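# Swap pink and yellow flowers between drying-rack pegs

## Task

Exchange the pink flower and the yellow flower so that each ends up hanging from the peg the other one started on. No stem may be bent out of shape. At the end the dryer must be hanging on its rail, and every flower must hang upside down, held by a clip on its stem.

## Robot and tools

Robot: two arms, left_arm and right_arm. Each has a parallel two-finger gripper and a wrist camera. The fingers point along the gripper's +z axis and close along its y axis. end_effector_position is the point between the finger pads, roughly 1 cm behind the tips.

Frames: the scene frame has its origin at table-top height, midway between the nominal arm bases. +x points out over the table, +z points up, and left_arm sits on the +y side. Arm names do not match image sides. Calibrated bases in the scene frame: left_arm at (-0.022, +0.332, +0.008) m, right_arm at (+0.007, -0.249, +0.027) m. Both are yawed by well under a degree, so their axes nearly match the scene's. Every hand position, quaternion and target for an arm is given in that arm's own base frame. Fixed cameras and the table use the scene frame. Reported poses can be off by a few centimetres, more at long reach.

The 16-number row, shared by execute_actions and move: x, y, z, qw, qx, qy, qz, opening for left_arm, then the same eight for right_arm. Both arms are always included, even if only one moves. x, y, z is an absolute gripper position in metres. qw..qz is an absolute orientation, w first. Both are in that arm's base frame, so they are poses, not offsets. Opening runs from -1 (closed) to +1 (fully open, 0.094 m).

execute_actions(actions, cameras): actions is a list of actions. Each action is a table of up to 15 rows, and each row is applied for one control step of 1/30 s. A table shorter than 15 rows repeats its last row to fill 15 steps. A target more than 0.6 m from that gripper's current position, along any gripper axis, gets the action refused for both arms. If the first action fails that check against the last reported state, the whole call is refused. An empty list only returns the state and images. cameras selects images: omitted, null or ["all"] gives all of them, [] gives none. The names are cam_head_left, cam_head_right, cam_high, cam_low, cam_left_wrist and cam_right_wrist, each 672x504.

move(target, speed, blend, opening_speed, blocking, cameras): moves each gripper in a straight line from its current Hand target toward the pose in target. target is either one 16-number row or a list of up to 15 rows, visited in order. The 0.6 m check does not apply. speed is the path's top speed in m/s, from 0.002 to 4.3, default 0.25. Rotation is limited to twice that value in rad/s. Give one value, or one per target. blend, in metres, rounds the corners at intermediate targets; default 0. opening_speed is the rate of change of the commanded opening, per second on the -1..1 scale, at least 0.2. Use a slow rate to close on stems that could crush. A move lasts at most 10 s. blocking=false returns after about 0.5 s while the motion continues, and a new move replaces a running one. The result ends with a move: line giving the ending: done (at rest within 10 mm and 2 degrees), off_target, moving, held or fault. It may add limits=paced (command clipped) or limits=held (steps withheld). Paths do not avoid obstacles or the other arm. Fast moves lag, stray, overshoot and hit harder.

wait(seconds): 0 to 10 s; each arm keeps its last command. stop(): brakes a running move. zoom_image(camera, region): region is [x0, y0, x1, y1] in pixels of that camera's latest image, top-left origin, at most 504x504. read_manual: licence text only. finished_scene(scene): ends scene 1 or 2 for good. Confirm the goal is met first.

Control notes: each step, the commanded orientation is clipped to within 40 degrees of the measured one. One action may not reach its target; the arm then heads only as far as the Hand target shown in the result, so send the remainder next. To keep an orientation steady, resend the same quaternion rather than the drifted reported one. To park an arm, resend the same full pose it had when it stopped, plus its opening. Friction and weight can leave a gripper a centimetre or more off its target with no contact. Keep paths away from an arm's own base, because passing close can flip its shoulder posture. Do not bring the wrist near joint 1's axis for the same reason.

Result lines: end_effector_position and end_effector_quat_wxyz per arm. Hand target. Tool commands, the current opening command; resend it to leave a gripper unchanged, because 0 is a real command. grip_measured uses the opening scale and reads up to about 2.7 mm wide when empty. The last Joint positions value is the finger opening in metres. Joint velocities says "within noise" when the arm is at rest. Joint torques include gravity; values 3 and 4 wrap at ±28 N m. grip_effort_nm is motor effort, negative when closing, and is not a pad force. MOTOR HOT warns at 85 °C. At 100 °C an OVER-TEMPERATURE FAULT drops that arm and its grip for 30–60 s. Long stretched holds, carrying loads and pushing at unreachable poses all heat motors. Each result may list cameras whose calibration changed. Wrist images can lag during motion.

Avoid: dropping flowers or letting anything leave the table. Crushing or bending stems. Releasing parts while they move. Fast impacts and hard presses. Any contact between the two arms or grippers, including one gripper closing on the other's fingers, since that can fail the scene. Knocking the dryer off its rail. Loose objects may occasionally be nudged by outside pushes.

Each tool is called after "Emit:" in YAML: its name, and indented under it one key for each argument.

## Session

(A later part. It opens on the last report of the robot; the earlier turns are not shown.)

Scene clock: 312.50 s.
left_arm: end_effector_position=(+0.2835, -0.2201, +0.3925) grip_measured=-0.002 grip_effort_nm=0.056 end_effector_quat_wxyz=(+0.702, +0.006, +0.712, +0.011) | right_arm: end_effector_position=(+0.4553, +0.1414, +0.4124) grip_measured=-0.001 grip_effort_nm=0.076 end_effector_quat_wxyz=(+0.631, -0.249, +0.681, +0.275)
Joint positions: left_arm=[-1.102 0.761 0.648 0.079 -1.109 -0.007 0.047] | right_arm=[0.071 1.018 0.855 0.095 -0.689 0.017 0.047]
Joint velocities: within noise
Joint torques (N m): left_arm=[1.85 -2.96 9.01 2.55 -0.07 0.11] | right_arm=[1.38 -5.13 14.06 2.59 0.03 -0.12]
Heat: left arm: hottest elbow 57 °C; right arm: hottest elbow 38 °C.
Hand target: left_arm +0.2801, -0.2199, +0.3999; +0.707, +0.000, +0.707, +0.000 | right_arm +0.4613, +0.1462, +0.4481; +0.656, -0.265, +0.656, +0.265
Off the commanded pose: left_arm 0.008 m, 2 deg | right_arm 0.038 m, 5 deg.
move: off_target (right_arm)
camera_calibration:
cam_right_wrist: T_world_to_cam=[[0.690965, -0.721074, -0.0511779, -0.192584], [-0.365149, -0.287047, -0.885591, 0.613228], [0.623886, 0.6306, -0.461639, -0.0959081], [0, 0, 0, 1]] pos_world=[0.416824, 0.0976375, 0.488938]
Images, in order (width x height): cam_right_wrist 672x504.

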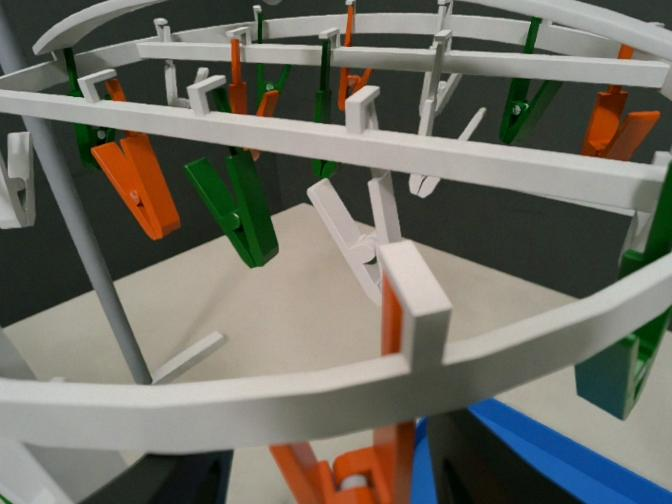

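Emit:
move:
  target:
    - [0.27,-0.26,0.30,0.8362,0.0701,0.5327,-0.1101,0,0.464,0.147,0.449,0.6556,-0.2649,0.6556,0.2649,0]
    - [0.30,-0.365,0.29,0.8362,0.0701,0.5327,-0.1101,0,0.464,0.147,0.449,0.6556,-0.2649,0.6556,0.2649,0]
    - [0.36,-0.38,0.295,0.8362,0.0701,0.5327,-0.1101,0,0.464,0.147,0.449,0.6556,-0.2649,0.6556,0.2649,0]
  speed: 0.12
  cameras: ["cam_left_wrist","cam_head_left","cam_high"]

Scene clock: 326.87 s.
left_arm: end_effector_position=(+0.3522, -0.3730, +0.2867) grip_measured=-0.002 grip_effort_nm=0.051 end_effector_quat_wxyz=(+0.831, +0.084, +0.540, -0.101) | right_arm: end_effector_position=(+0.4554, +0.1414, +0.4127) grip_measured=-0.001 grip_effort_nm=0.071 end_effector_quat_wxyz=(+0.632, -0.249, +0.681, +0.274)
Joint positions: left_arm=[-1.024 1.649 0.641 1.549 -0.673 0.39 0.047] | right_arm=[0.071 1.018 0.856 0.096 -0.689 0.017 0.047]
Joint velocities: within noise
Joint torques (N m): left_arm=[3.02 -8.35 7.73 1.83 0.32 -0.07] | right_arm=[1.32 -5.3 14.06 2.51 0.04 -0.13]
Heat: left arm: hottest elbow 55 °C; right arm: hottest elbow 39 °C.
Hand target: left_arm +0.3596, -0.3794, +0.2949; +0.836, +0.070, +0.533, -0.110 | right_arm +0.4614, +0.1462, +0.4482; +0.656, -0.264, +0.656, +0.265
Off the commanded pose: left_arm 0.013 m, 2 deg | right_arm 0.038 m, 5 deg.
move: off_target (left_arm, right_arm)
camera_calibration:
cam_left_wrist: T_world_to_cam=[[-0.248819, -0.967735, -0.0397227, -0.262068], [-0.00938872, 0.0434206, -0.999013, 0.344549], [0.968504, -0.248201, -0.0198897, -0.337462], [0, 0, 0, 1]] pos_world=[0.264861, -0.352332, 0.327087]
Images, in order (width x height): cam_head_left 672x504, cam_high 672x504, cam_left_wrist 672x504.

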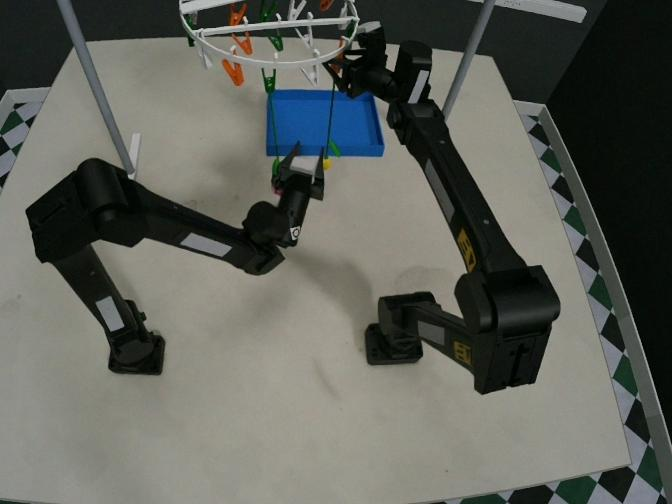

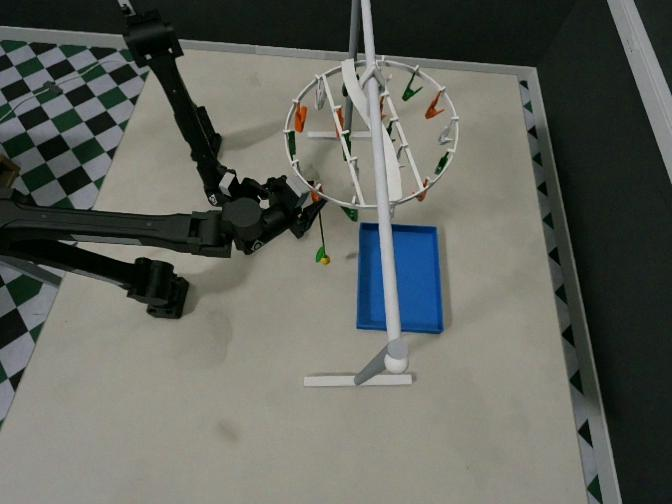

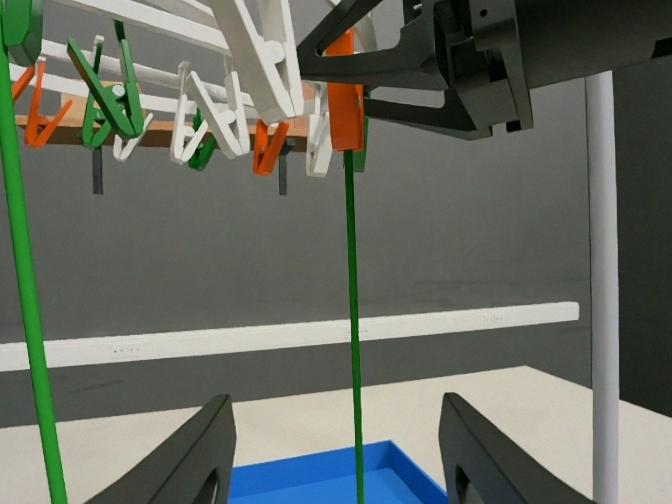

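Emit:
move:
  target: [0.442,-0.405,0.297,0.8362,0.0701,0.5327,-0.1101,0,0.464,0.147,0.449,0.6556,-0.2649,0.6556,0.2649,0]
  speed: 0.08
  cameras: ["cam_left_wrist","cam_high","cam_low"]

Scene clock: 331.87 s.
left_arm: end_effector_position=(+0.4310, -0.3980, +0.2911) grip_measured=-0.002 grip_effort_nm=0.051 end_effector_quat_wxyz=(+0.833, +0.078, +0.537, -0.105) | right_arm: end_effector_position=(+0.4554, +0.1414, +0.4127) grip_measured=-0.001 grip_effort_nm=0.071 end_effector_quat_wxyz=(+0.632, -0.249, +0.681, +0.274)
Joint positions: left_arm=[-0.903 1.758 0.831 1.438 -0.569 0.312 0.047] | right_arm=[0.071 1.018 0.856 0.096 -0.689 0.017 0.047]
Joint velocities: within noise
Joint torques (N m): left_arm=[3.08 -10.34 8.55 1.21 0.28 -0.08] | right_arm=[1.2 -5.07 14.09 2.61 0.04 -0.12]
Heat: left arm: hottest elbow 55 °C; right arm: hottest elbow 40 °C.
Hand target: left_arm +0.4414, -0.4045, +0.2970; +0.836, +0.070, +0.533, -0.110 | right_arm +0.4614, +0.1462, +0.4482; +0.656, -0.264, +0.656, +0.265
Off the commanded pose: left_arm 0.014 m, 1 deg | right_arm 0.038 m, 5 deg.
move: off_target (left_arm, right_arm)
camera_calibration:
cam_left_wrist: T_world_to_cam=[[-0.249635, -0.96794, -0.027828, -0.269626], [-0.00260651, 0.0294094, -0.999564, 0.342408], [0.968337, -0.249453, -0.00986457, -0.423284], [0, 0, 0, 1]] pos_world=[0.343466, -0.376641, 0.33058]
Images, in order (width x height): cam_high 672x504, cam_low 672x504, cam_left_wrist 672x504.

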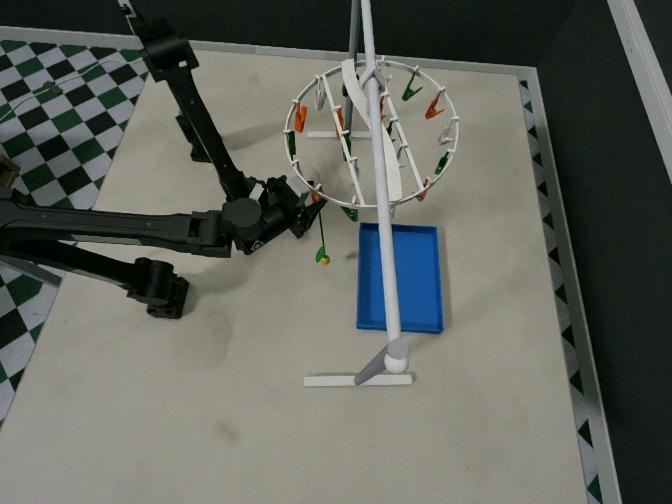

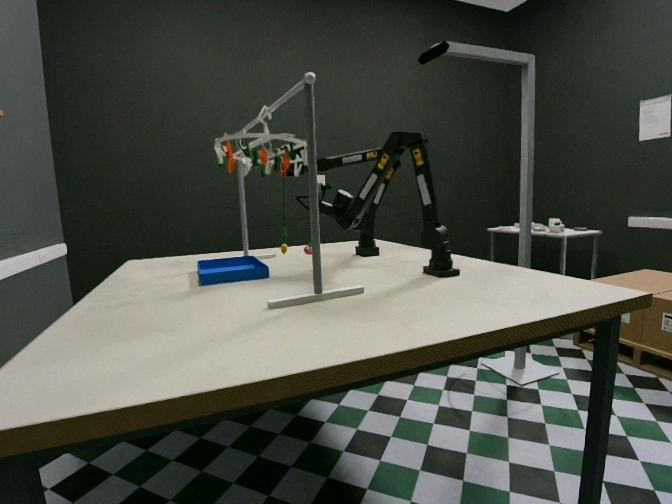

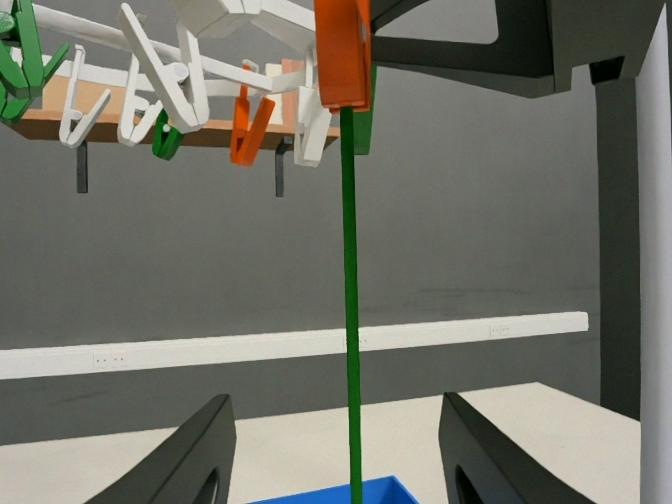

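Emit:
move:
  target: [0.486,-0.4205,0.300,0.8362,0.0701,0.5327,-0.1101,0,0.464,0.147,0.449,0.6556,-0.2649,0.6556,0.2649,0]
  speed: 0.08
  cameras: ["cam_left_wrist"]

Scene clock: 336.77 s.
left_arm: end_effector_position=(+0.4744, -0.4138, +0.2935) grip_measured=-0.002 grip_effort_nm=0.046 end_effector_quat_wxyz=(+0.833, +0.078, +0.537, -0.105) | right_arm: end_effector_position=(+0.4554, +0.1414, +0.4128) grip_measured=-0.001 grip_effort_nm=0.066 end_effector_quat_wxyz=(+0.632, -0.249, +0.681, +0.274)
Joint positions: left_arm=[-0.854 1.822 0.95 1.366 -0.527 0.284 0.047] | right_arm=[0.071 1.018 0.856 0.096 -0.689 0.017 0.047]
Joint velocities: within noise
Joint torques (N m): left_arm=[3.14 -11.63 9.02 1.28 0.26 -0.05] | right_arm=[1.44 -5.01 14.05 2.54 0.03 -0.13]
Heat: left arm: hottest elbow 55 °C; right arm: hottest elbow 40 °C.
Hand target: left_arm +0.4854, -0.4198, +0.2999; +0.836, +0.070, +0.533, -0.110 | right_arm +0.4614, +0.1462, +0.4482; +0.656, -0.264, +0.656, +0.265
Off the commanded pose: left_arm 0.015 m, 1 deg | right_arm 0.038 m, 5 deg.
move: off_target (left_arm, right_arm)
camera_calibration:
cam_left_wrist: T_world_to_cam=[[-0.249275, -0.968026, -0.0280598, -0.274178], [-0.00401157, 0.0300064, -0.999542, 0.346461], [0.968424, -0.249048, -0.0113631, -0.468721], [0, 0, 0, 1]] pos_world=[0.386965, -0.392541, 0.333283]
Images, in order (width x height): cam_left_wrist 672x504.

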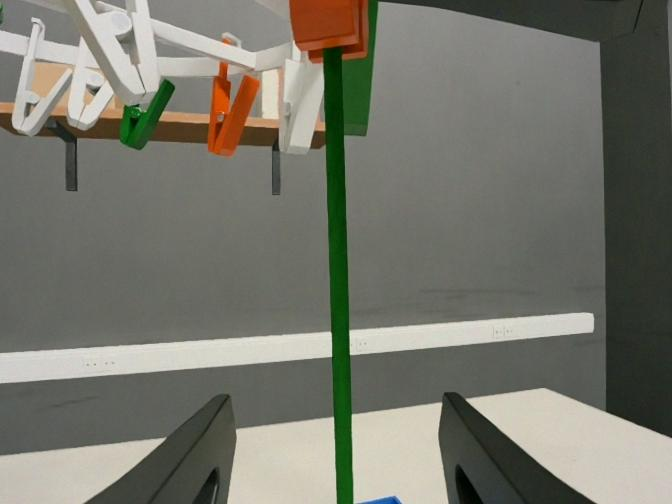

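Emit:
move:
  target: [0.488,-0.4208,0.300,0.8362,0.0701,0.5327,-0.1101,-0.97,0.464,0.147,0.449,0.6556,-0.2649,0.6556,0.2649,0]
  speed: 0.08
  opening_speed: 0.7
  cameras: ["cam_left_wrist"]

Emit:
zoom_image:
  camera: "cam_left_wrist"
  region: [240, 300, 440, 504]

Scene clock: 340.83 s.
left_arm: end_effector_position=(+0.4755, -0.4156, +0.2937) grip_measured=-0.968 grip_effort_nm=-0.120 end_effector_quat_wxyz=(+0.833, +0.079, +0.537, -0.107) | right_arm: end_effector_position=(+0.4554, +0.1414, +0.4128) grip_measured=-0.001 grip_effort_nm=0.076 end_effector_quat_wxyz=(+0.632, -0.249, +0.681, +0.274)
Joint positions: left_arm=[-0.854 1.825 0.956 1.363 -0.524 0.282 0.002] | right_arm=[0.071 1.018 0.856 0.096 -0.689 0.017 0.047]
Joint velocities: within noise
Joint torques (N m): left_arm=[3.25 -11.69 9.02 1.24 0.27 -0.07] | right_arm=[1.32 -5.13 14.05 2.55 0.02 -0.11]
Heat: left arm: hottest elbow 55 °C; right arm: hottest elbow 41 °C.
Hand target: left_arm +0.4874, -0.4203, +0.2999; +0.836, +0.070, +0.533, -0.110 | right_arm +0.4614, +0.1462, +0.4482; +0.656, -0.264, +0.656, +0.265
Off the commanded pose: left_arm 0.015 m, 1 deg | right_arm 0.038 m, 5 deg.
move: off_target (left_arm, right_arm)
camera_calibration:
cam_left_wrist: T_world_to_cam=[[-0.252068, -0.967332, -0.0270172, -0.274339], [-0.00400026, 0.0289601, -0.999573, 0.346204], [0.967701, -0.251852, -0.0111695, -0.471045], [0, 0, 0, 1]] pos_world=[0.388064, -0.394037, 0.333383]
Images, in order (width x height): cam_left_wrist 672x504.

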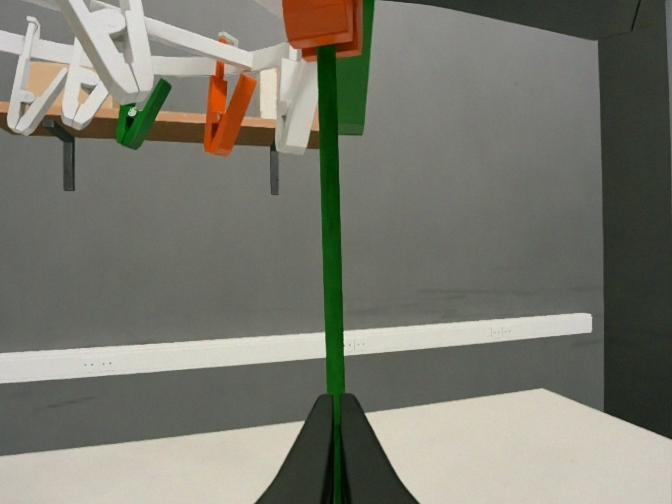

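Scaled by 2.471 from the camera's 672x504 image, which has a finer 960x720 frame.

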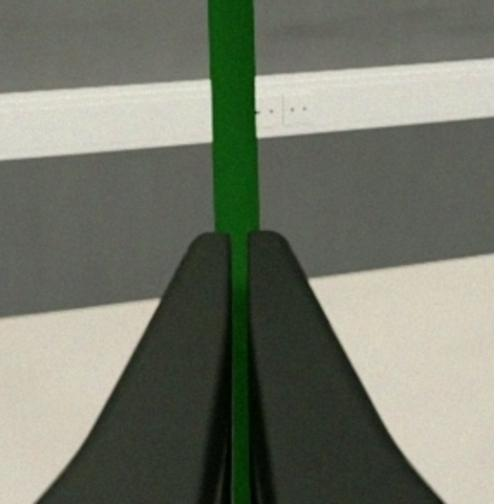

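Emit:
move:
  target: [0.488,-0.4208,0.300,0.8362,0.0701,0.5327,-0.1101,-1,0.464,0.147,0.449,0.6556,-0.2649,0.6556,0.2649,0]
  opening_speed: 0.7
  cameras: ["cam_left_wrist"]

Emit:
zoom_image:
  camera: "cam_left_wrist"
  region: [240, 300, 440, 504]

Scene clock: 344.77 s.
left_arm: end_effector_position=(+0.4755, -0.4156, +0.2937) grip_measured=-0.997 grip_effort_nm=-0.168 end_effector_quat_wxyz=(+0.833, +0.079, +0.537, -0.107) | right_arm: end_effector_position=(+0.4554, +0.1414, +0.4128) grip_measured=-0.001 grip_effort_nm=0.071 end_effector_quat_wxyz=(+0.632, -0.249, +0.681, +0.274)
Joint positions: left_arm=[-0.854 1.825 0.956 1.363 -0.524 0.281 0] | right_arm=[0.071 1.018 0.856 0.096 -0.689 0.017 0.047]
Joint velocities: within noise
Joint torques (N m): left_arm=[3.25 -11.69 9.01 1.25 0.27 -0.07] | right_arm=[1.32 -5.07 14.09 2.54 0.03 -0.13]
Heat: left arm: hottest elbow 54 °C; right arm: hottest elbow 41 °C.
Hand target: left_arm +0.4873, -0.4202, +0.2999; +0.836, +0.070, +0.533, -0.110 | right_arm +0.4614, +0.1462, +0.4482; +0.656, -0.264, +0.656, +0.265
Off the commanded pose: left_arm 0.015 m, 1 deg | right_arm 0.038 m, 5 deg.
move: off_target (left_arm, right_arm)
camera_calibration:
cam_left_wrist: T_world_to_cam=[[-0.252257, -0.967292, -0.0267015, -0.274355], [-0.00407605, 0.0286558, -0.999581, 0.346117], [0.967652, -0.252042, -0.0111713, -0.4711], [0, 0, 0, 1]] pos_world=[0.388063, -0.394037, 0.333384]
Images, in order (width x height): cam_left_wrist 672x504.

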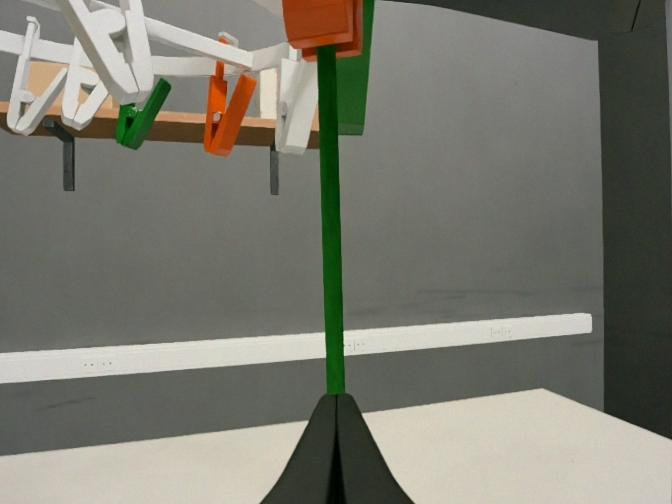

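Scaled by 2.471 from the camera's 672x504 image, which has a finer 960x720 frame.

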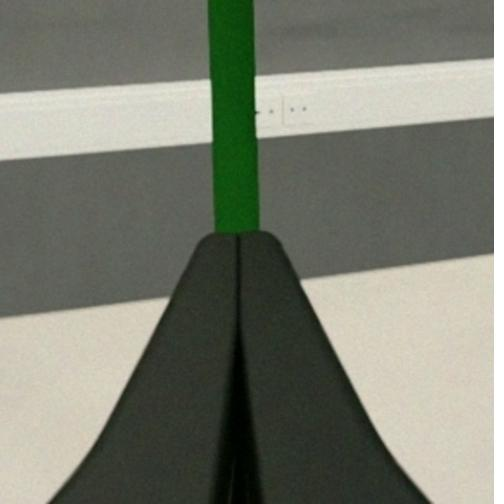

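Emit:
move:
  target:
    - [0.486,-0.4205,0.300,0.8362,0.0701,0.5327,-0.1101,-0.4,0.464,0.147,0.449,0.6556,-0.2649,0.6556,0.2649,0]
    - [0.5035,-0.4245,0.301,0.8362,0.0701,0.5327,-0.1101,-0.4,0.464,0.147,0.449,0.6556,-0.2649,0.6556,0.2649,0]
    - [0.5035,-0.4245,0.301,0.8362,0.0701,0.5327,-0.1101,-0.97,0.464,0.147,0.449,0.6556,-0.2649,0.6556,0.2649,0]
  speed: 0.06
  opening_speed: 0.7
  cameras: ["cam_left_wrist"]

Emit:
zoom_image:
  camera: "cam_left_wrist"
  region: [240, 300, 440, 504]

Scene clock: 350.83 s.
left_arm: end_effector_position=(+0.4912, -0.4192, +0.2945) grip_measured=-0.952 grip_effort_nm=-1.018 end_effector_quat_wxyz=(+0.833, +0.078, +0.537, -0.106) | right_arm: end_effector_position=(+0.4554, +0.1414, +0.4128) grip_measured=-0.001 grip_effort_nm=0.071 end_effector_quat_wxyz=(+0.632, -0.249, +0.681, +0.274)
Joint positions: left_arm=[-0.836 1.846 0.996 1.339 -0.509 0.272 0.002] | right_arm=[0.071 1.018 0.856 0.096 -0.689 0.017 0.047]
Joint velocities: within noise
Joint torques (N m): left_arm=[3.25 -12.04 9.21 1.25 0.27 -0.07] | right_arm=[1.32 -5.19 14.08 2.54 0.04 -0.13]
Heat: left arm: hottest elbow 54 °C; right arm: hottest elbow 42 °C.
Hand target: left_arm +0.5029, -0.4240, +0.3008; +0.836, +0.070, +0.533, -0.110 | right_arm +0.4614, +0.1462, +0.4482; +0.656, -0.264, +0.656, +0.265
Off the commanded pose: left_arm 0.015 m, 1 deg | right_arm 0.038 m, 5 deg.
move: off_target (left_arm, right_arm); target 3's new opening was sent with left_arm's hand 0.015 m and 1 deg from that target
camera_calibration:
cam_left_wrist: T_world_to_cam=[[-0.251475, -0.967497, -0.0266486, -0.274269], [-0.00469376, 0.0287521, -0.999576, 0.347471], [0.967852, -0.251243, -0.0117716, -0.486752], [0, 0, 0, 1]] pos_world=[0.403763, -0.397638, 0.334285]
Images, in order (width x height): cam_left_wrist 672x504.

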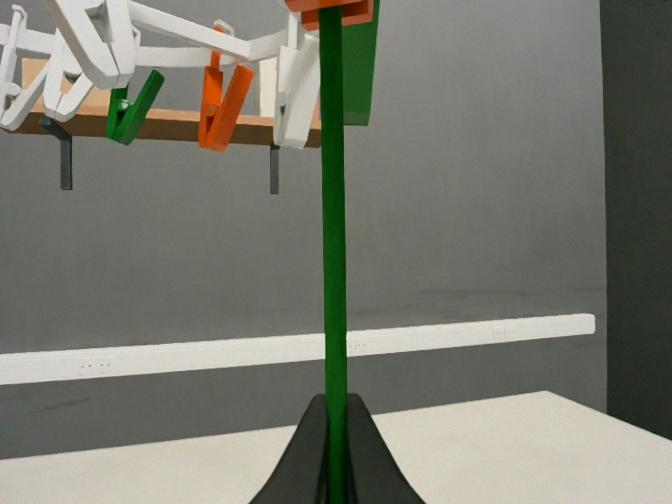

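Scaled by 2.471 from the camera's 672x504 image, which has a finer 960x720 frame.

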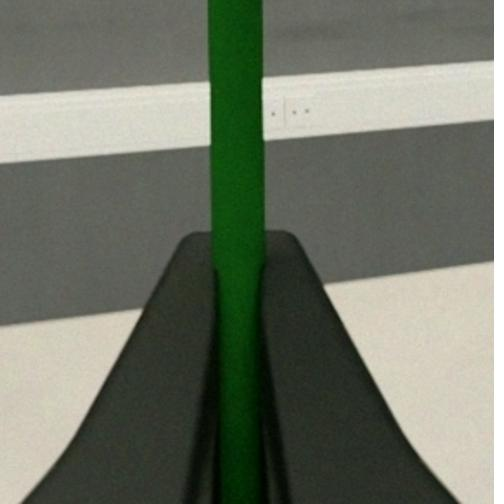

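Emit:
move:
  target: [0.5035,-0.4245,0.301,0.8362,0.0701,0.5327,-0.1101,-0.97,0.464,0.147,0.449,0.6556,-0.2649,0.6556,0.2649,-0.7]
  opening_speed: 0.6
  cameras: ["cam_left_wrist","cam_right_wrist"]

Scene clock: 354.10 s.
left_arm: end_effector_position=(+0.4917, -0.4186, +0.2945) grip_measured=-0.954 grip_effort_nm=-1.067 end_effector_quat_wxyz=(+0.833, +0.077, +0.538, -0.108) | right_arm: end_effector_position=(+0.4563, +0.1409, +0.4121) grip_measured=-0.572 grip_effort_nm=-1.009 end_effector_quat_wxyz=(+0.632, -0.249, +0.681, +0.272)
Joint positions: left_arm=[-0.835 1.846 0.996 1.339 -0.509 0.267 0.002] | right_arm=[0.071 1.02 0.856 0.096 -0.684 0.013 0.02]
Joint velocities: within noise
Joint torques (N m): left_arm=[3.08 -12.04 9.2 1.24 0.26 -0.01] | right_arm=[1.44 -5.36 14.08 2.55 -0.15 -0.09]
Heat: left arm: hottest elbow 53 °C; right arm: hottest elbow 43 °C.
Hand target: left_arm +0.5029, -0.4239, +0.3008; +0.836, +0.070, +0.533, -0.110 | right_arm +0.4613, +0.1462, +0.4483; +0.656, -0.265, +0.655, +0.265
Off the commanded pose: left_arm 0.015 m, 1 deg | right_arm 0.038 m, 4 deg.
move: off_target (left_arm, right_arm)
camera_calibration:
cam_left_wrist: T_world_to_cam=[[-0.252102, -0.967432, -0.0228145, -0.27447], [-0.00566427, 0.0250508, -0.99967, 0.346411], [0.967684, -0.25189, -0.0117952, -0.48724], [0, 0, 0, 1]] pos_world=[0.404262, -0.39694, 0.334288]
cam_right_wrist: T_world_to_cam=[[0.687934, -0.724231, -0.0472919, -0.193483], [-0.364342, -0.288257, -0.88553, 0.612942], [0.627696, 0.626416, -0.462169, -0.097337], [0, 0, 0, 1]] pos_world=[0.417522, 0.0975316, 0.488642]
Images, in order (width x height): cam_left_wrist 672x504, cam_right_wrist 672x504.

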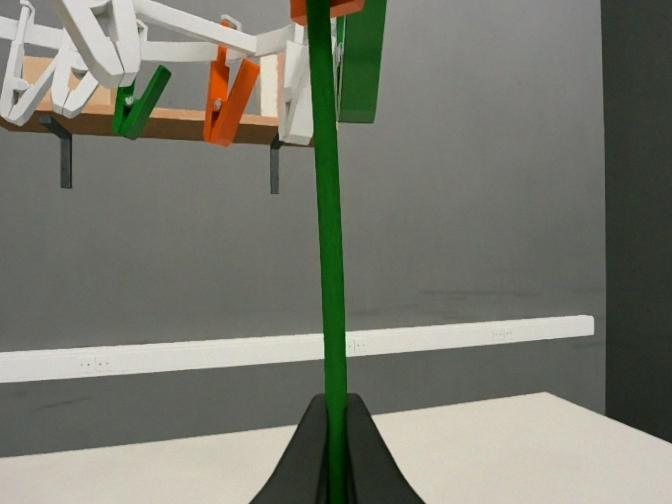

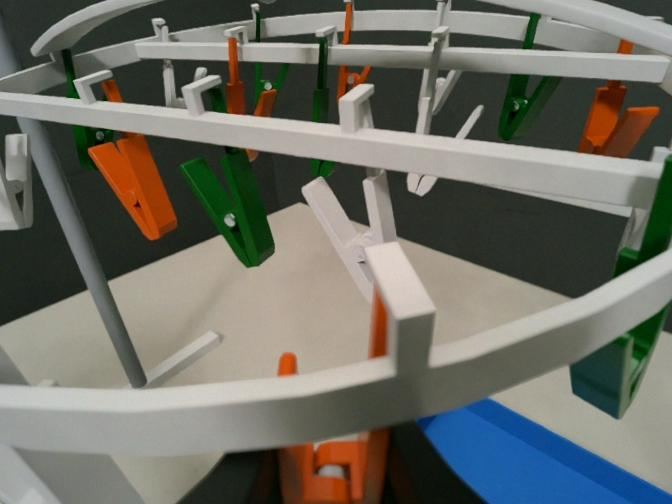

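Emit:
move:
  target: [0.5035,-0.4245,0.263,0.8362,0.0701,0.5327,-0.1101,-0.97,0.464,0.147,0.449,0.6556,-0.2649,0.6556,0.2649,-0.7]
  speed: 0.06
  cameras: ["cam_left_wrist","cam_right_wrist"]

Scene clock: 357.27 s.
left_arm: end_effector_position=(+0.4955, -0.4229, +0.2543) grip_measured=-0.954 grip_effort_nm=-1.067 end_effector_quat_wxyz=(+0.828, +0.083, +0.545, -0.104) | right_arm: end_effector_position=(+0.4562, +0.1410, +0.4121) grip_measured=-0.573 grip_effort_nm=-1.033 end_effector_quat_wxyz=(+0.632, -0.249, +0.681, +0.272)
Joint positions: left_arm=[-0.835 1.931 0.996 1.401 -0.509 0.267 0.002] | right_arm=[0.071 1.02 0.856 0.096 -0.685 0.013 0.02]
Joint velocities: within noise
Joint torques (N m): left_arm=[3.08 -12.92 7.9 2.5 0.26 -0.01] | right_arm=[1.44 -5.25 14.11 2.54 -0.11 -0.1]
Heat: left arm: hottest elbow 53 °C; right arm: hottest elbow 43 °C.
Hand target: left_arm +0.5031, -0.4241, +0.2629; +0.836, +0.070, +0.533, -0.110 | right_arm +0.4613, +0.1462, +0.4484; +0.656, -0.265, +0.655, +0.265
Off the commanded pose: left_arm 0.012 m, 2 deg | right_arm 0.038 m, 4 deg.
move: off_target (left_arm, right_arm)
camera_calibration:
cam_left_wrist: T_world_to_cam=[[-0.252616, -0.966951, -0.0345078, -0.275086], [-0.0206351, 0.0410405, -0.998944, 0.320324], [0.967347, -0.251637, -0.0303207, -0.487551], [0, 0, 0, 1]] pos_world=[0.40875, -0.401827, 0.29571]
cam_right_wrist: T_world_to_cam=[[0.688479, -0.723708, -0.0473705, -0.193582], [-0.364175, -0.288486, -0.885524, 0.612885], [0.627195, 0.626916, -0.462173, -0.0971755], [0, 0, 0, 1]] pos_world=[0.417423, 0.0976326, 0.488642]
Images, in order (width x height): cam_left_wrist 672x504, cam_right_wrist 672x504.

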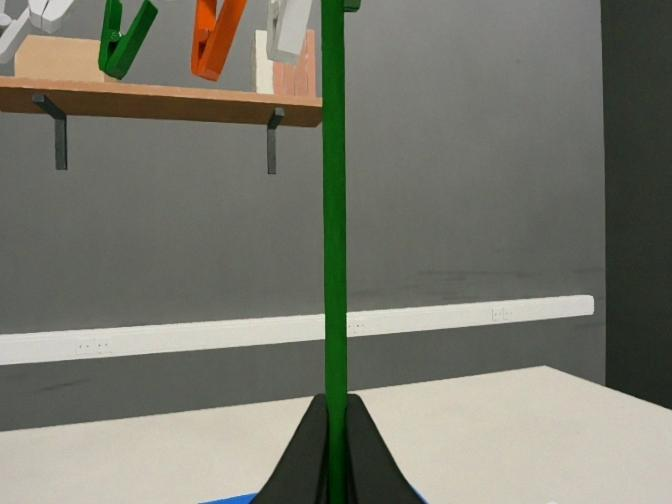

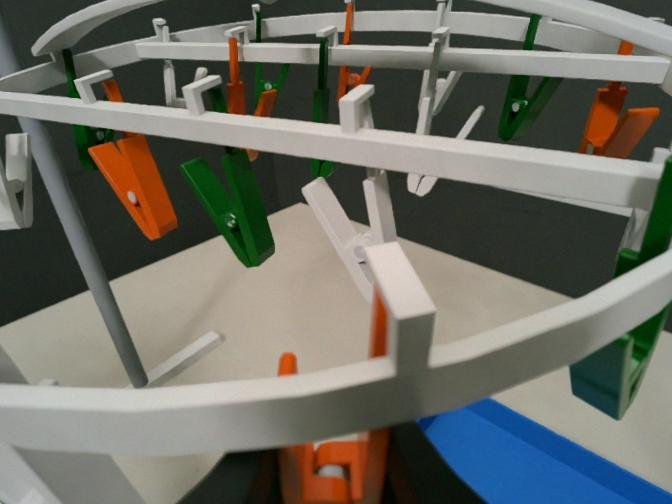

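Emit:
move:
  target:
    - [0.5025,-0.4243,0.255,0.8362,0.0701,0.5327,-0.1101,-0.97,0.464,0.147,0.449,0.6556,-0.2649,0.6556,0.2649,-0.7]
    - [0.42,-0.405,0.255,0.8362,0.0701,0.5327,-0.1101,-0.97,0.464,0.147,0.449,0.6556,-0.2649,0.6556,0.2649,-0.7]
    - [0.34,-0.37,0.275,0.8054,0.1762,0.4840,-0.2931,-0.97,0.464,0.147,0.449,0.6556,-0.2649,0.6556,0.2649,-0.7]
  speed: 0.1
  blend: 0.01
  cameras: ["cam_left_wrist"]

Emit:
move:
  target:
    - [0.34,-0.37,0.275,0.8054,0.1762,0.4840,-0.2931,-0.97,0.464,0.147,0.449,0.6556,-0.2649,0.6556,0.2649,0]
    - [0.34,-0.37,0.275,0.8054,0.1762,0.4840,-0.2931,-0.97,0.38,0.063,0.445,0.6556,-0.2649,0.6556,0.2649,0]
  speed: 0.08
  opening_speed: 0.6
  cameras: ["cam_right_wrist","cam_left_wrist","cam_head_left"]

Scene clock: 368.77 s.
left_arm: end_effector_position=(+0.3396, -0.3769, +0.2627) grip_measured=-0.954 grip_effort_nm=-1.067 end_effector_quat_wxyz=(+0.791, +0.193, +0.506, -0.285) | right_arm: end_effector_position=(+0.4562, +0.1410, +0.4121) grip_measured=-0.573 grip_effort_nm=-1.043 end_effector_quat_wxyz=(+0.632, -0.249, +0.681, +0.272)
Joint positions: left_arm=[-0.892 1.643 0.529 1.547 -0.165 0.095 0.002] | right_arm=[0.071 1.02 0.856 0.096 -0.685 0.013 0.02]
Joint velocities: within noise
Joint torques (N m): left_arm=[3.31 -10.17 4.38 2.55 0.18 -0.07] | right_arm=[1.2 -5.42 14.02 2.48 -0.11 -0.09]
Heat: left arm: hottest elbow 51 °C; right arm: hottest elbow 44 °C.
Hand target: left_arm +0.3400, -0.3701, +0.2752; +0.799, +0.181, +0.494, -0.291 | right_arm +0.4613, +0.1462, +0.4483; +0.656, -0.265, +0.655, +0.265
Off the commanded pose: left_arm 0.014 m, 4 deg | right_arm 0.038 m, 4 deg.
joint sent to its limit (left arm) — joint 4 (wrist pitch), upper limit. The joint targets still meet the commanded pose.
move: off_target (left_arm, right_arm); blend cut to 0.004 m at target 1
camera_calibration:
cam_left_wrist: T_world_to_cam=[[-0.638075, -0.769497, -0.0270921, -0.0663944], [0.0119259, 0.0253046, -0.999609, 0.30685], [0.769882, -0.638149, -0.00696924, -0.409657], [0, 0, 0, 1]] pos_world=[0.269364, -0.320277, 0.302076]
Images, in order (width x height): cam_left_wrist 672x504.

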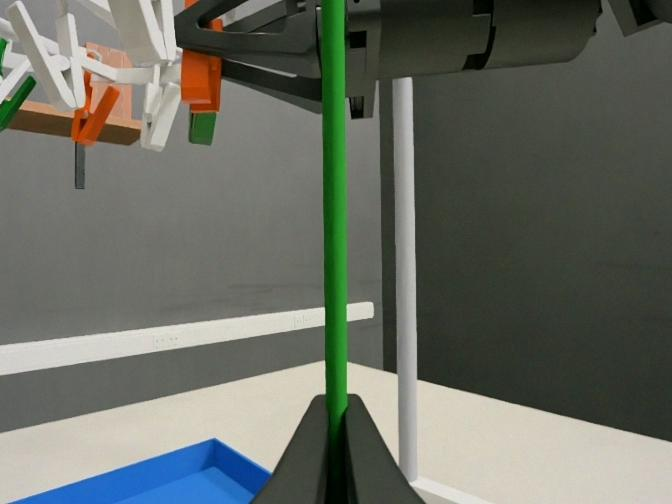

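Scene clock: 372.30 s.
left_arm: end_effector_position=(+0.3395, -0.3769, +0.2626) grip_measured=-0.954 grip_effort_nm=-1.062 end_effector_quat_wxyz=(+0.791, +0.193, +0.506, -0.286) | right_arm: end_effector_position=(+0.3810, +0.0665, +0.4535) grip_measured=-0.001 grip_effort_nm=0.076 end_effector_quat_wxyz=(+0.659, -0.267, +0.650, +0.268)
Joint positions: left_arm=[-0.892 1.643 0.528 1.547 -0.165 0.093 0.002] | right_arm=[-0.204 0.804 0.803 0.02 -0.981 0.013 0.047]
Joint velocities: within noise
Joint torques (N m): left_arm=[3.37 -10.17 4.42 2.56 0.17 -0.07] | right_arm=[-0.09 -2.73 8.24 1.47 -0.09 -0.07]
Heat: left arm: hottest elbow 51 °C; right arm: hottest elbow 45 °C.
Hand target: left_arm +0.3399, -0.3701, +0.2752; +0.799, +0.181, +0.494, -0.291 | right_arm +0.3800, +0.0632, +0.4451; +0.656, -0.265, +0.655, +0.265
Off the commanded pose: left_arm 0.014 m, 4 deg | right_arm 0.009 m, 1 deg.
joint sent to its limit (left arm) — joint 4 (wrist pitch), upper limit. The joint targets still meet the commanded pose.
move: off_target (left_arm)
camera_calibration:
cam_left_wrist: T_world_to_cam=[[-0.6387, -0.769007, -0.0262761, -0.0662407], [0.0111131, 0.0249261, -0.999628, 0.306852], [0.769376, -0.638754, -0.00737423, -0.409528], [0, 0, 0, 1]] pos_world=[0.269363, -0.320176, 0.301977]
cam_right_wrist: T_world_to_cam=[[0.704655, -0.709437, 0.012674, -0.228158], [-0.279488, -0.293934, -0.914051, 0.581715], [0.652187, 0.640549, -0.405401, -0.0203538], [0, 0, 0, 1]] pos_world=[0.33663, 0.0221597, 0.526358]
Images, in order (width x height): cam_head_left 672x504, cam_left_wrist 672x504, cam_right_wrist 672x504.

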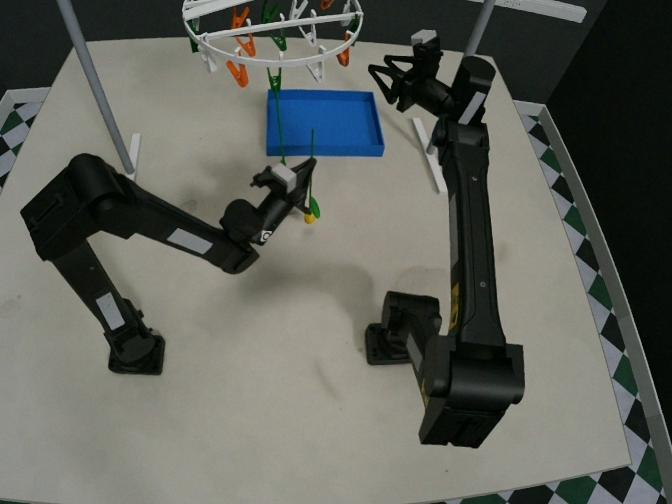

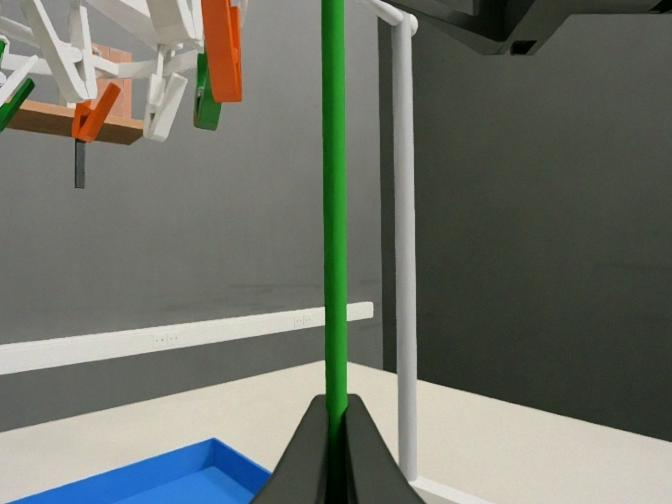

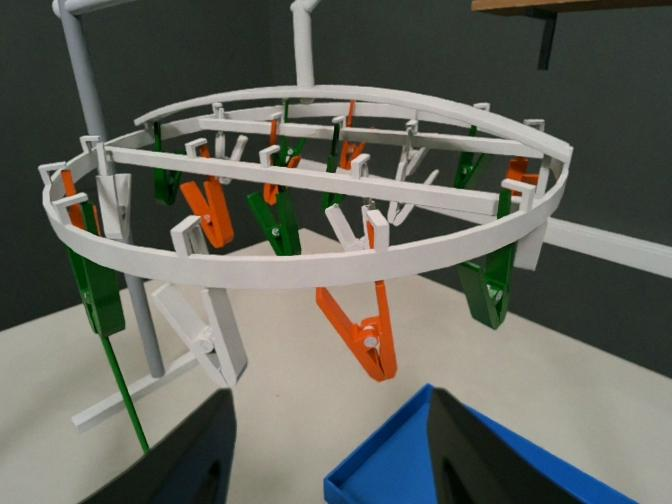

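Emit:
move:
  target:
    - [0.34,-0.37,0.275,0.8054,0.1762,0.4840,-0.2931,-0.97,0.29,0.02,0.42,0.7207,-0.2224,0.6120,0.2451,0]
    - [0.34,-0.37,0.275,0.8054,0.1762,0.4840,-0.2931,-0.97,0.24,0.115,0.31,0.7925,-0.1838,0.5049,0.2884,-0.2]
  speed: 0.18
  cameras: ["cam_right_wrist","cam_head_left"]

Scene clock: 377.70 s.
left_arm: end_effector_position=(+0.3396, -0.3768, +0.2626) grip_measured=-0.954 grip_effort_nm=-1.062 end_effector_quat_wxyz=(+0.791, +0.193, +0.506, -0.286) | right_arm: end_effector_position=(+0.2416, +0.1129, +0.3182) grip_measured=-0.198 grip_effort_nm=-0.076 end_effector_quat_wxyz=(+0.794, -0.179, +0.503, +0.291)
Joint positions: left_arm=[-0.892 1.643 0.528 1.547 -0.165 0.093 0.002] | right_arm=[0.116 0.406 0.046 0.876 -0.515 0.282 0.038]
Joint velocities: within noise
Joint torques (N m): left_arm=[3.25 -10.17 4.44 2.55 0.17 -0.06] | right_arm=[1.14 5.36 7.43 2.13 0.24 -0.13]
Heat: left arm: hottest elbow 50 °C; right arm: hottest elbow 44 °C.
Hand target: left_arm +0.3400, -0.3700, +0.2752; +0.799, +0.181, +0.494, -0.291 | right_arm +0.2399, +0.1150, +0.3101; +0.792, -0.184, +0.505, +0.288
Off the commanded pose: left_arm 0.014 m, 4 deg | right_arm 0.009 m, 1 deg.
joint sent to its limit (left arm) — joint 4 (wrist pitch), upper limit. The joint targets still meet the commanded pose.
move: off_target (left_arm)
camera_calibration:
cam_right_wrist: T_world_to_cam=[[0.642821, -0.766014, 0.00183991, -0.0704207], [0.0129632, 0.00847681, -0.99988, 0.355249], [0.765907, 0.642768, 0.0153791, -0.17557], [0, 0, 0, 1]] pos_world=[0.175133, 0.0558963, 0.358036]
Images, in order (width x height): cam_head_left 672x504, cam_right_wrist 672x504.

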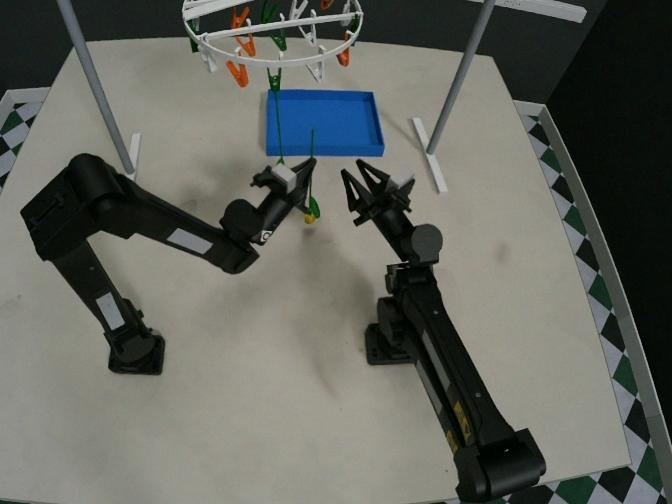

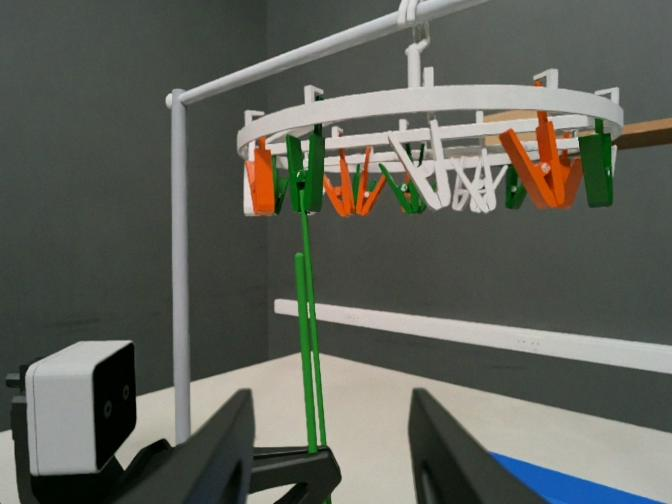

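Emit:
move:
  target: [0.34,-0.37,0.275,0.8054,0.1762,0.4840,-0.2931,-0.97,0.268,0.161,0.292,0.7925,-0.1838,0.5049,0.2884,-0.2]
  speed: 0.1
  cameras: ["cam_right_wrist","cam_head_left"]

Scene clock: 383.43 s.
left_arm: end_effector_position=(+0.3396, -0.3768, +0.2626) grip_measured=-0.954 grip_effort_nm=-1.062 end_effector_quat_wxyz=(+0.791, +0.193, +0.506, -0.286) | right_arm: end_effector_position=(+0.2670, +0.1576, +0.2837) grip_measured=-0.199 grip_effort_nm=-0.076 end_effector_quat_wxyz=(+0.785, -0.178, +0.517, +0.291)
Joint positions: left_arm=[-0.892 1.643 0.528 1.547 -0.165 0.093 0.002] | right_arm=[0.382 0.868 0.046 1.254 -0.278 0.149 0.038]
Joint velocities: within noise
Joint torques (N m): left_arm=[3.25 -10.17 4.44 2.56 0.17 -0.06] | right_arm=[1.38 1.79 7.84 2.28 0.11 -0.13]
Heat: left arm: hottest elbow 49 °C; right arm: hottest elbow 44 °C.
Hand target: left_arm +0.3400, -0.3701, +0.2752; +0.799, +0.181, +0.494, -0.291 | right_arm +0.2678, +0.1609, +0.2919; +0.792, -0.184, +0.505, +0.288
Off the commanded pose: left_arm 0.014 m, 4 deg | right_arm 0.009 m, 2 deg.
joint sent to its limit (left arm) — joint 4 (wrist pitch), upper limit. The joint targets still meet the commanded pose.
move: off_target (left_arm)
camera_calibration:
cam_right_wrist: T_world_to_cam=[[0.642327, -0.766351, -0.0110584, -0.0487835], [-0.0178736, -0.000553346, -0.99984, 0.329716], [0.766222, 0.642422, -0.0140529, -0.21497], [0, 0, 0, 1]] pos_world=[0.201943, 0.100899, 0.326102]
Images, in order (width x height): cam_head_left 672x504, cam_right_wrist 672x504.

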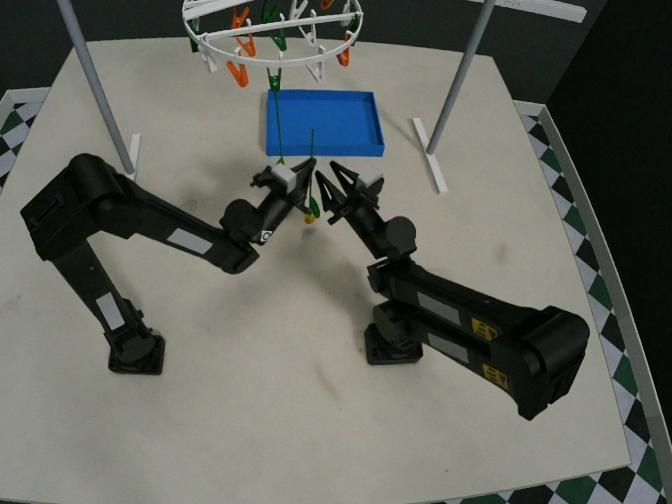

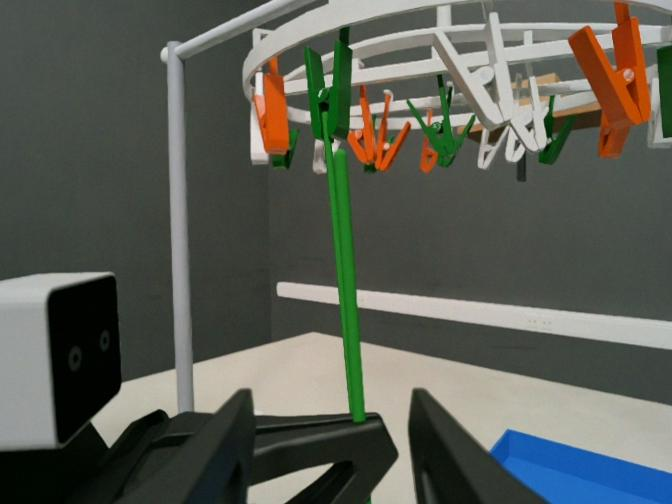

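Emit:
move:
  target:
    - [0.34,-0.37,0.275,0.8054,0.1762,0.4840,-0.2931,-0.97,0.268,0.158,0.312,0.7925,-0.1838,0.5049,0.2884,-0.2]
    - [0.34,-0.37,0.275,0.8054,0.1762,0.4840,-0.2931,-0.97,0.307,0.190,0.310,0.7925,-0.1838,0.5049,0.2884,-0.2]
  speed: 0.08
  cameras: ["cam_right_wrist","cam_left_wrist"]

Scene clock: 389.07 s.
left_arm: end_effector_position=(+0.3396, -0.3768, +0.2626) grip_measured=-0.954 grip_effort_nm=-1.067 end_effector_quat_wxyz=(+0.791, +0.193, +0.506, -0.286) | right_arm: end_effector_position=(+0.2999, +0.1828, +0.2886) grip_measured=-0.199 grip_effort_nm=-0.081 end_effector_quat_wxyz=(+0.778, -0.179, +0.528, +0.290)
Joint positions: left_arm=[-0.892 1.643 0.528 1.547 -0.165 0.093 0.002] | right_arm=[0.438 1.022 0.144 1.276 -0.227 0.124 0.038]
Joint velocities: within noise
Joint torques (N m): left_arm=[3.25 -10.17 4.45 2.55 0.17 -0.06] | right_arm=[1.32 -0.5 9.63 2.36 0.13 -0.12]
Heat: left arm: hottest elbow 49 °C; right arm: hottest elbow 44 °C.
Hand target: left_arm +0.3400, -0.3701, +0.2752; +0.799, +0.181, +0.494, -0.291 | right_arm +0.3061, +0.1893, +0.3098; +0.792, -0.183, +0.505, +0.288
Off the commanded pose: left_arm 0.014 m, 4 deg | right_arm 0.024 m, 3 deg.
joint sent to its limit (left arm) — joint 4 (wrist pitch), upper limit. The joint targets still meet the commanded pose.
move: off_target (left_arm, right_arm)
camera_calibration:
cam_left_wrist: T_world_to_cam=[[-0.638539, -0.769153, -0.0259175, -0.0661579], [0.0108771, 0.0246539, -0.999637, 0.306825], [0.769512, -0.638589, -0.00737631, -0.409538], [0, 0, 0, 1]] pos_world=[0.269563, -0.319977, 0.301978]
cam_right_wrist: T_world_to_cam=[[0.641836, -0.766648, -0.0172585, -0.0484892], [-0.0425682, -0.0131488, -0.999007, 0.344653], [0.76566, 0.641933, -0.0410742, -0.248226], [0, 0, 0, 1]] pos_world=[0.23585, 0.126702, 0.333278]
Images, in order (width x height): cam_left_wrist 672x504, cam_right_wrist 672x504.

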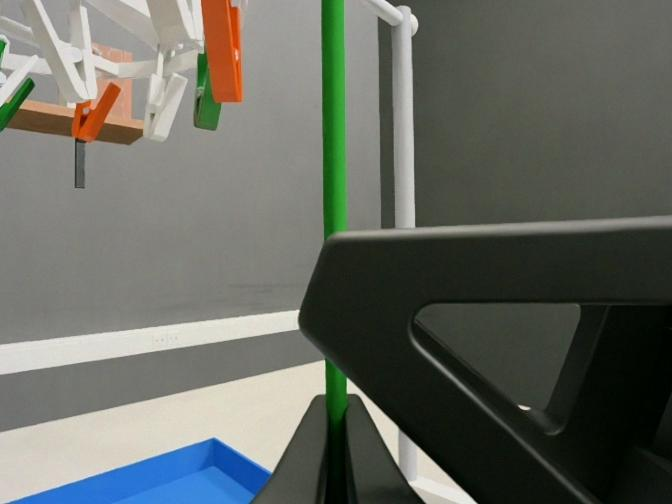

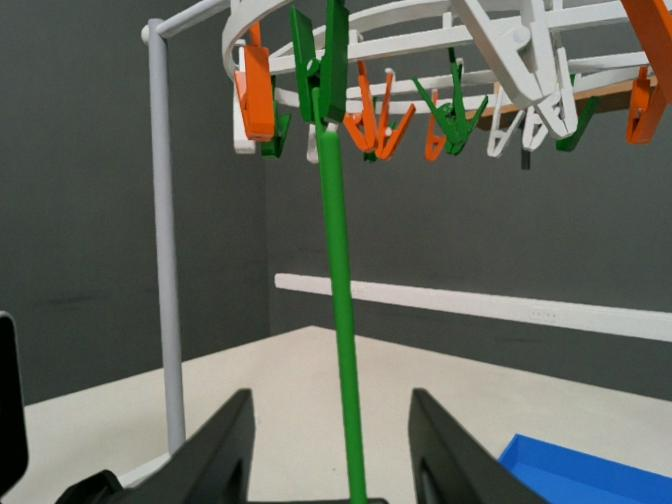

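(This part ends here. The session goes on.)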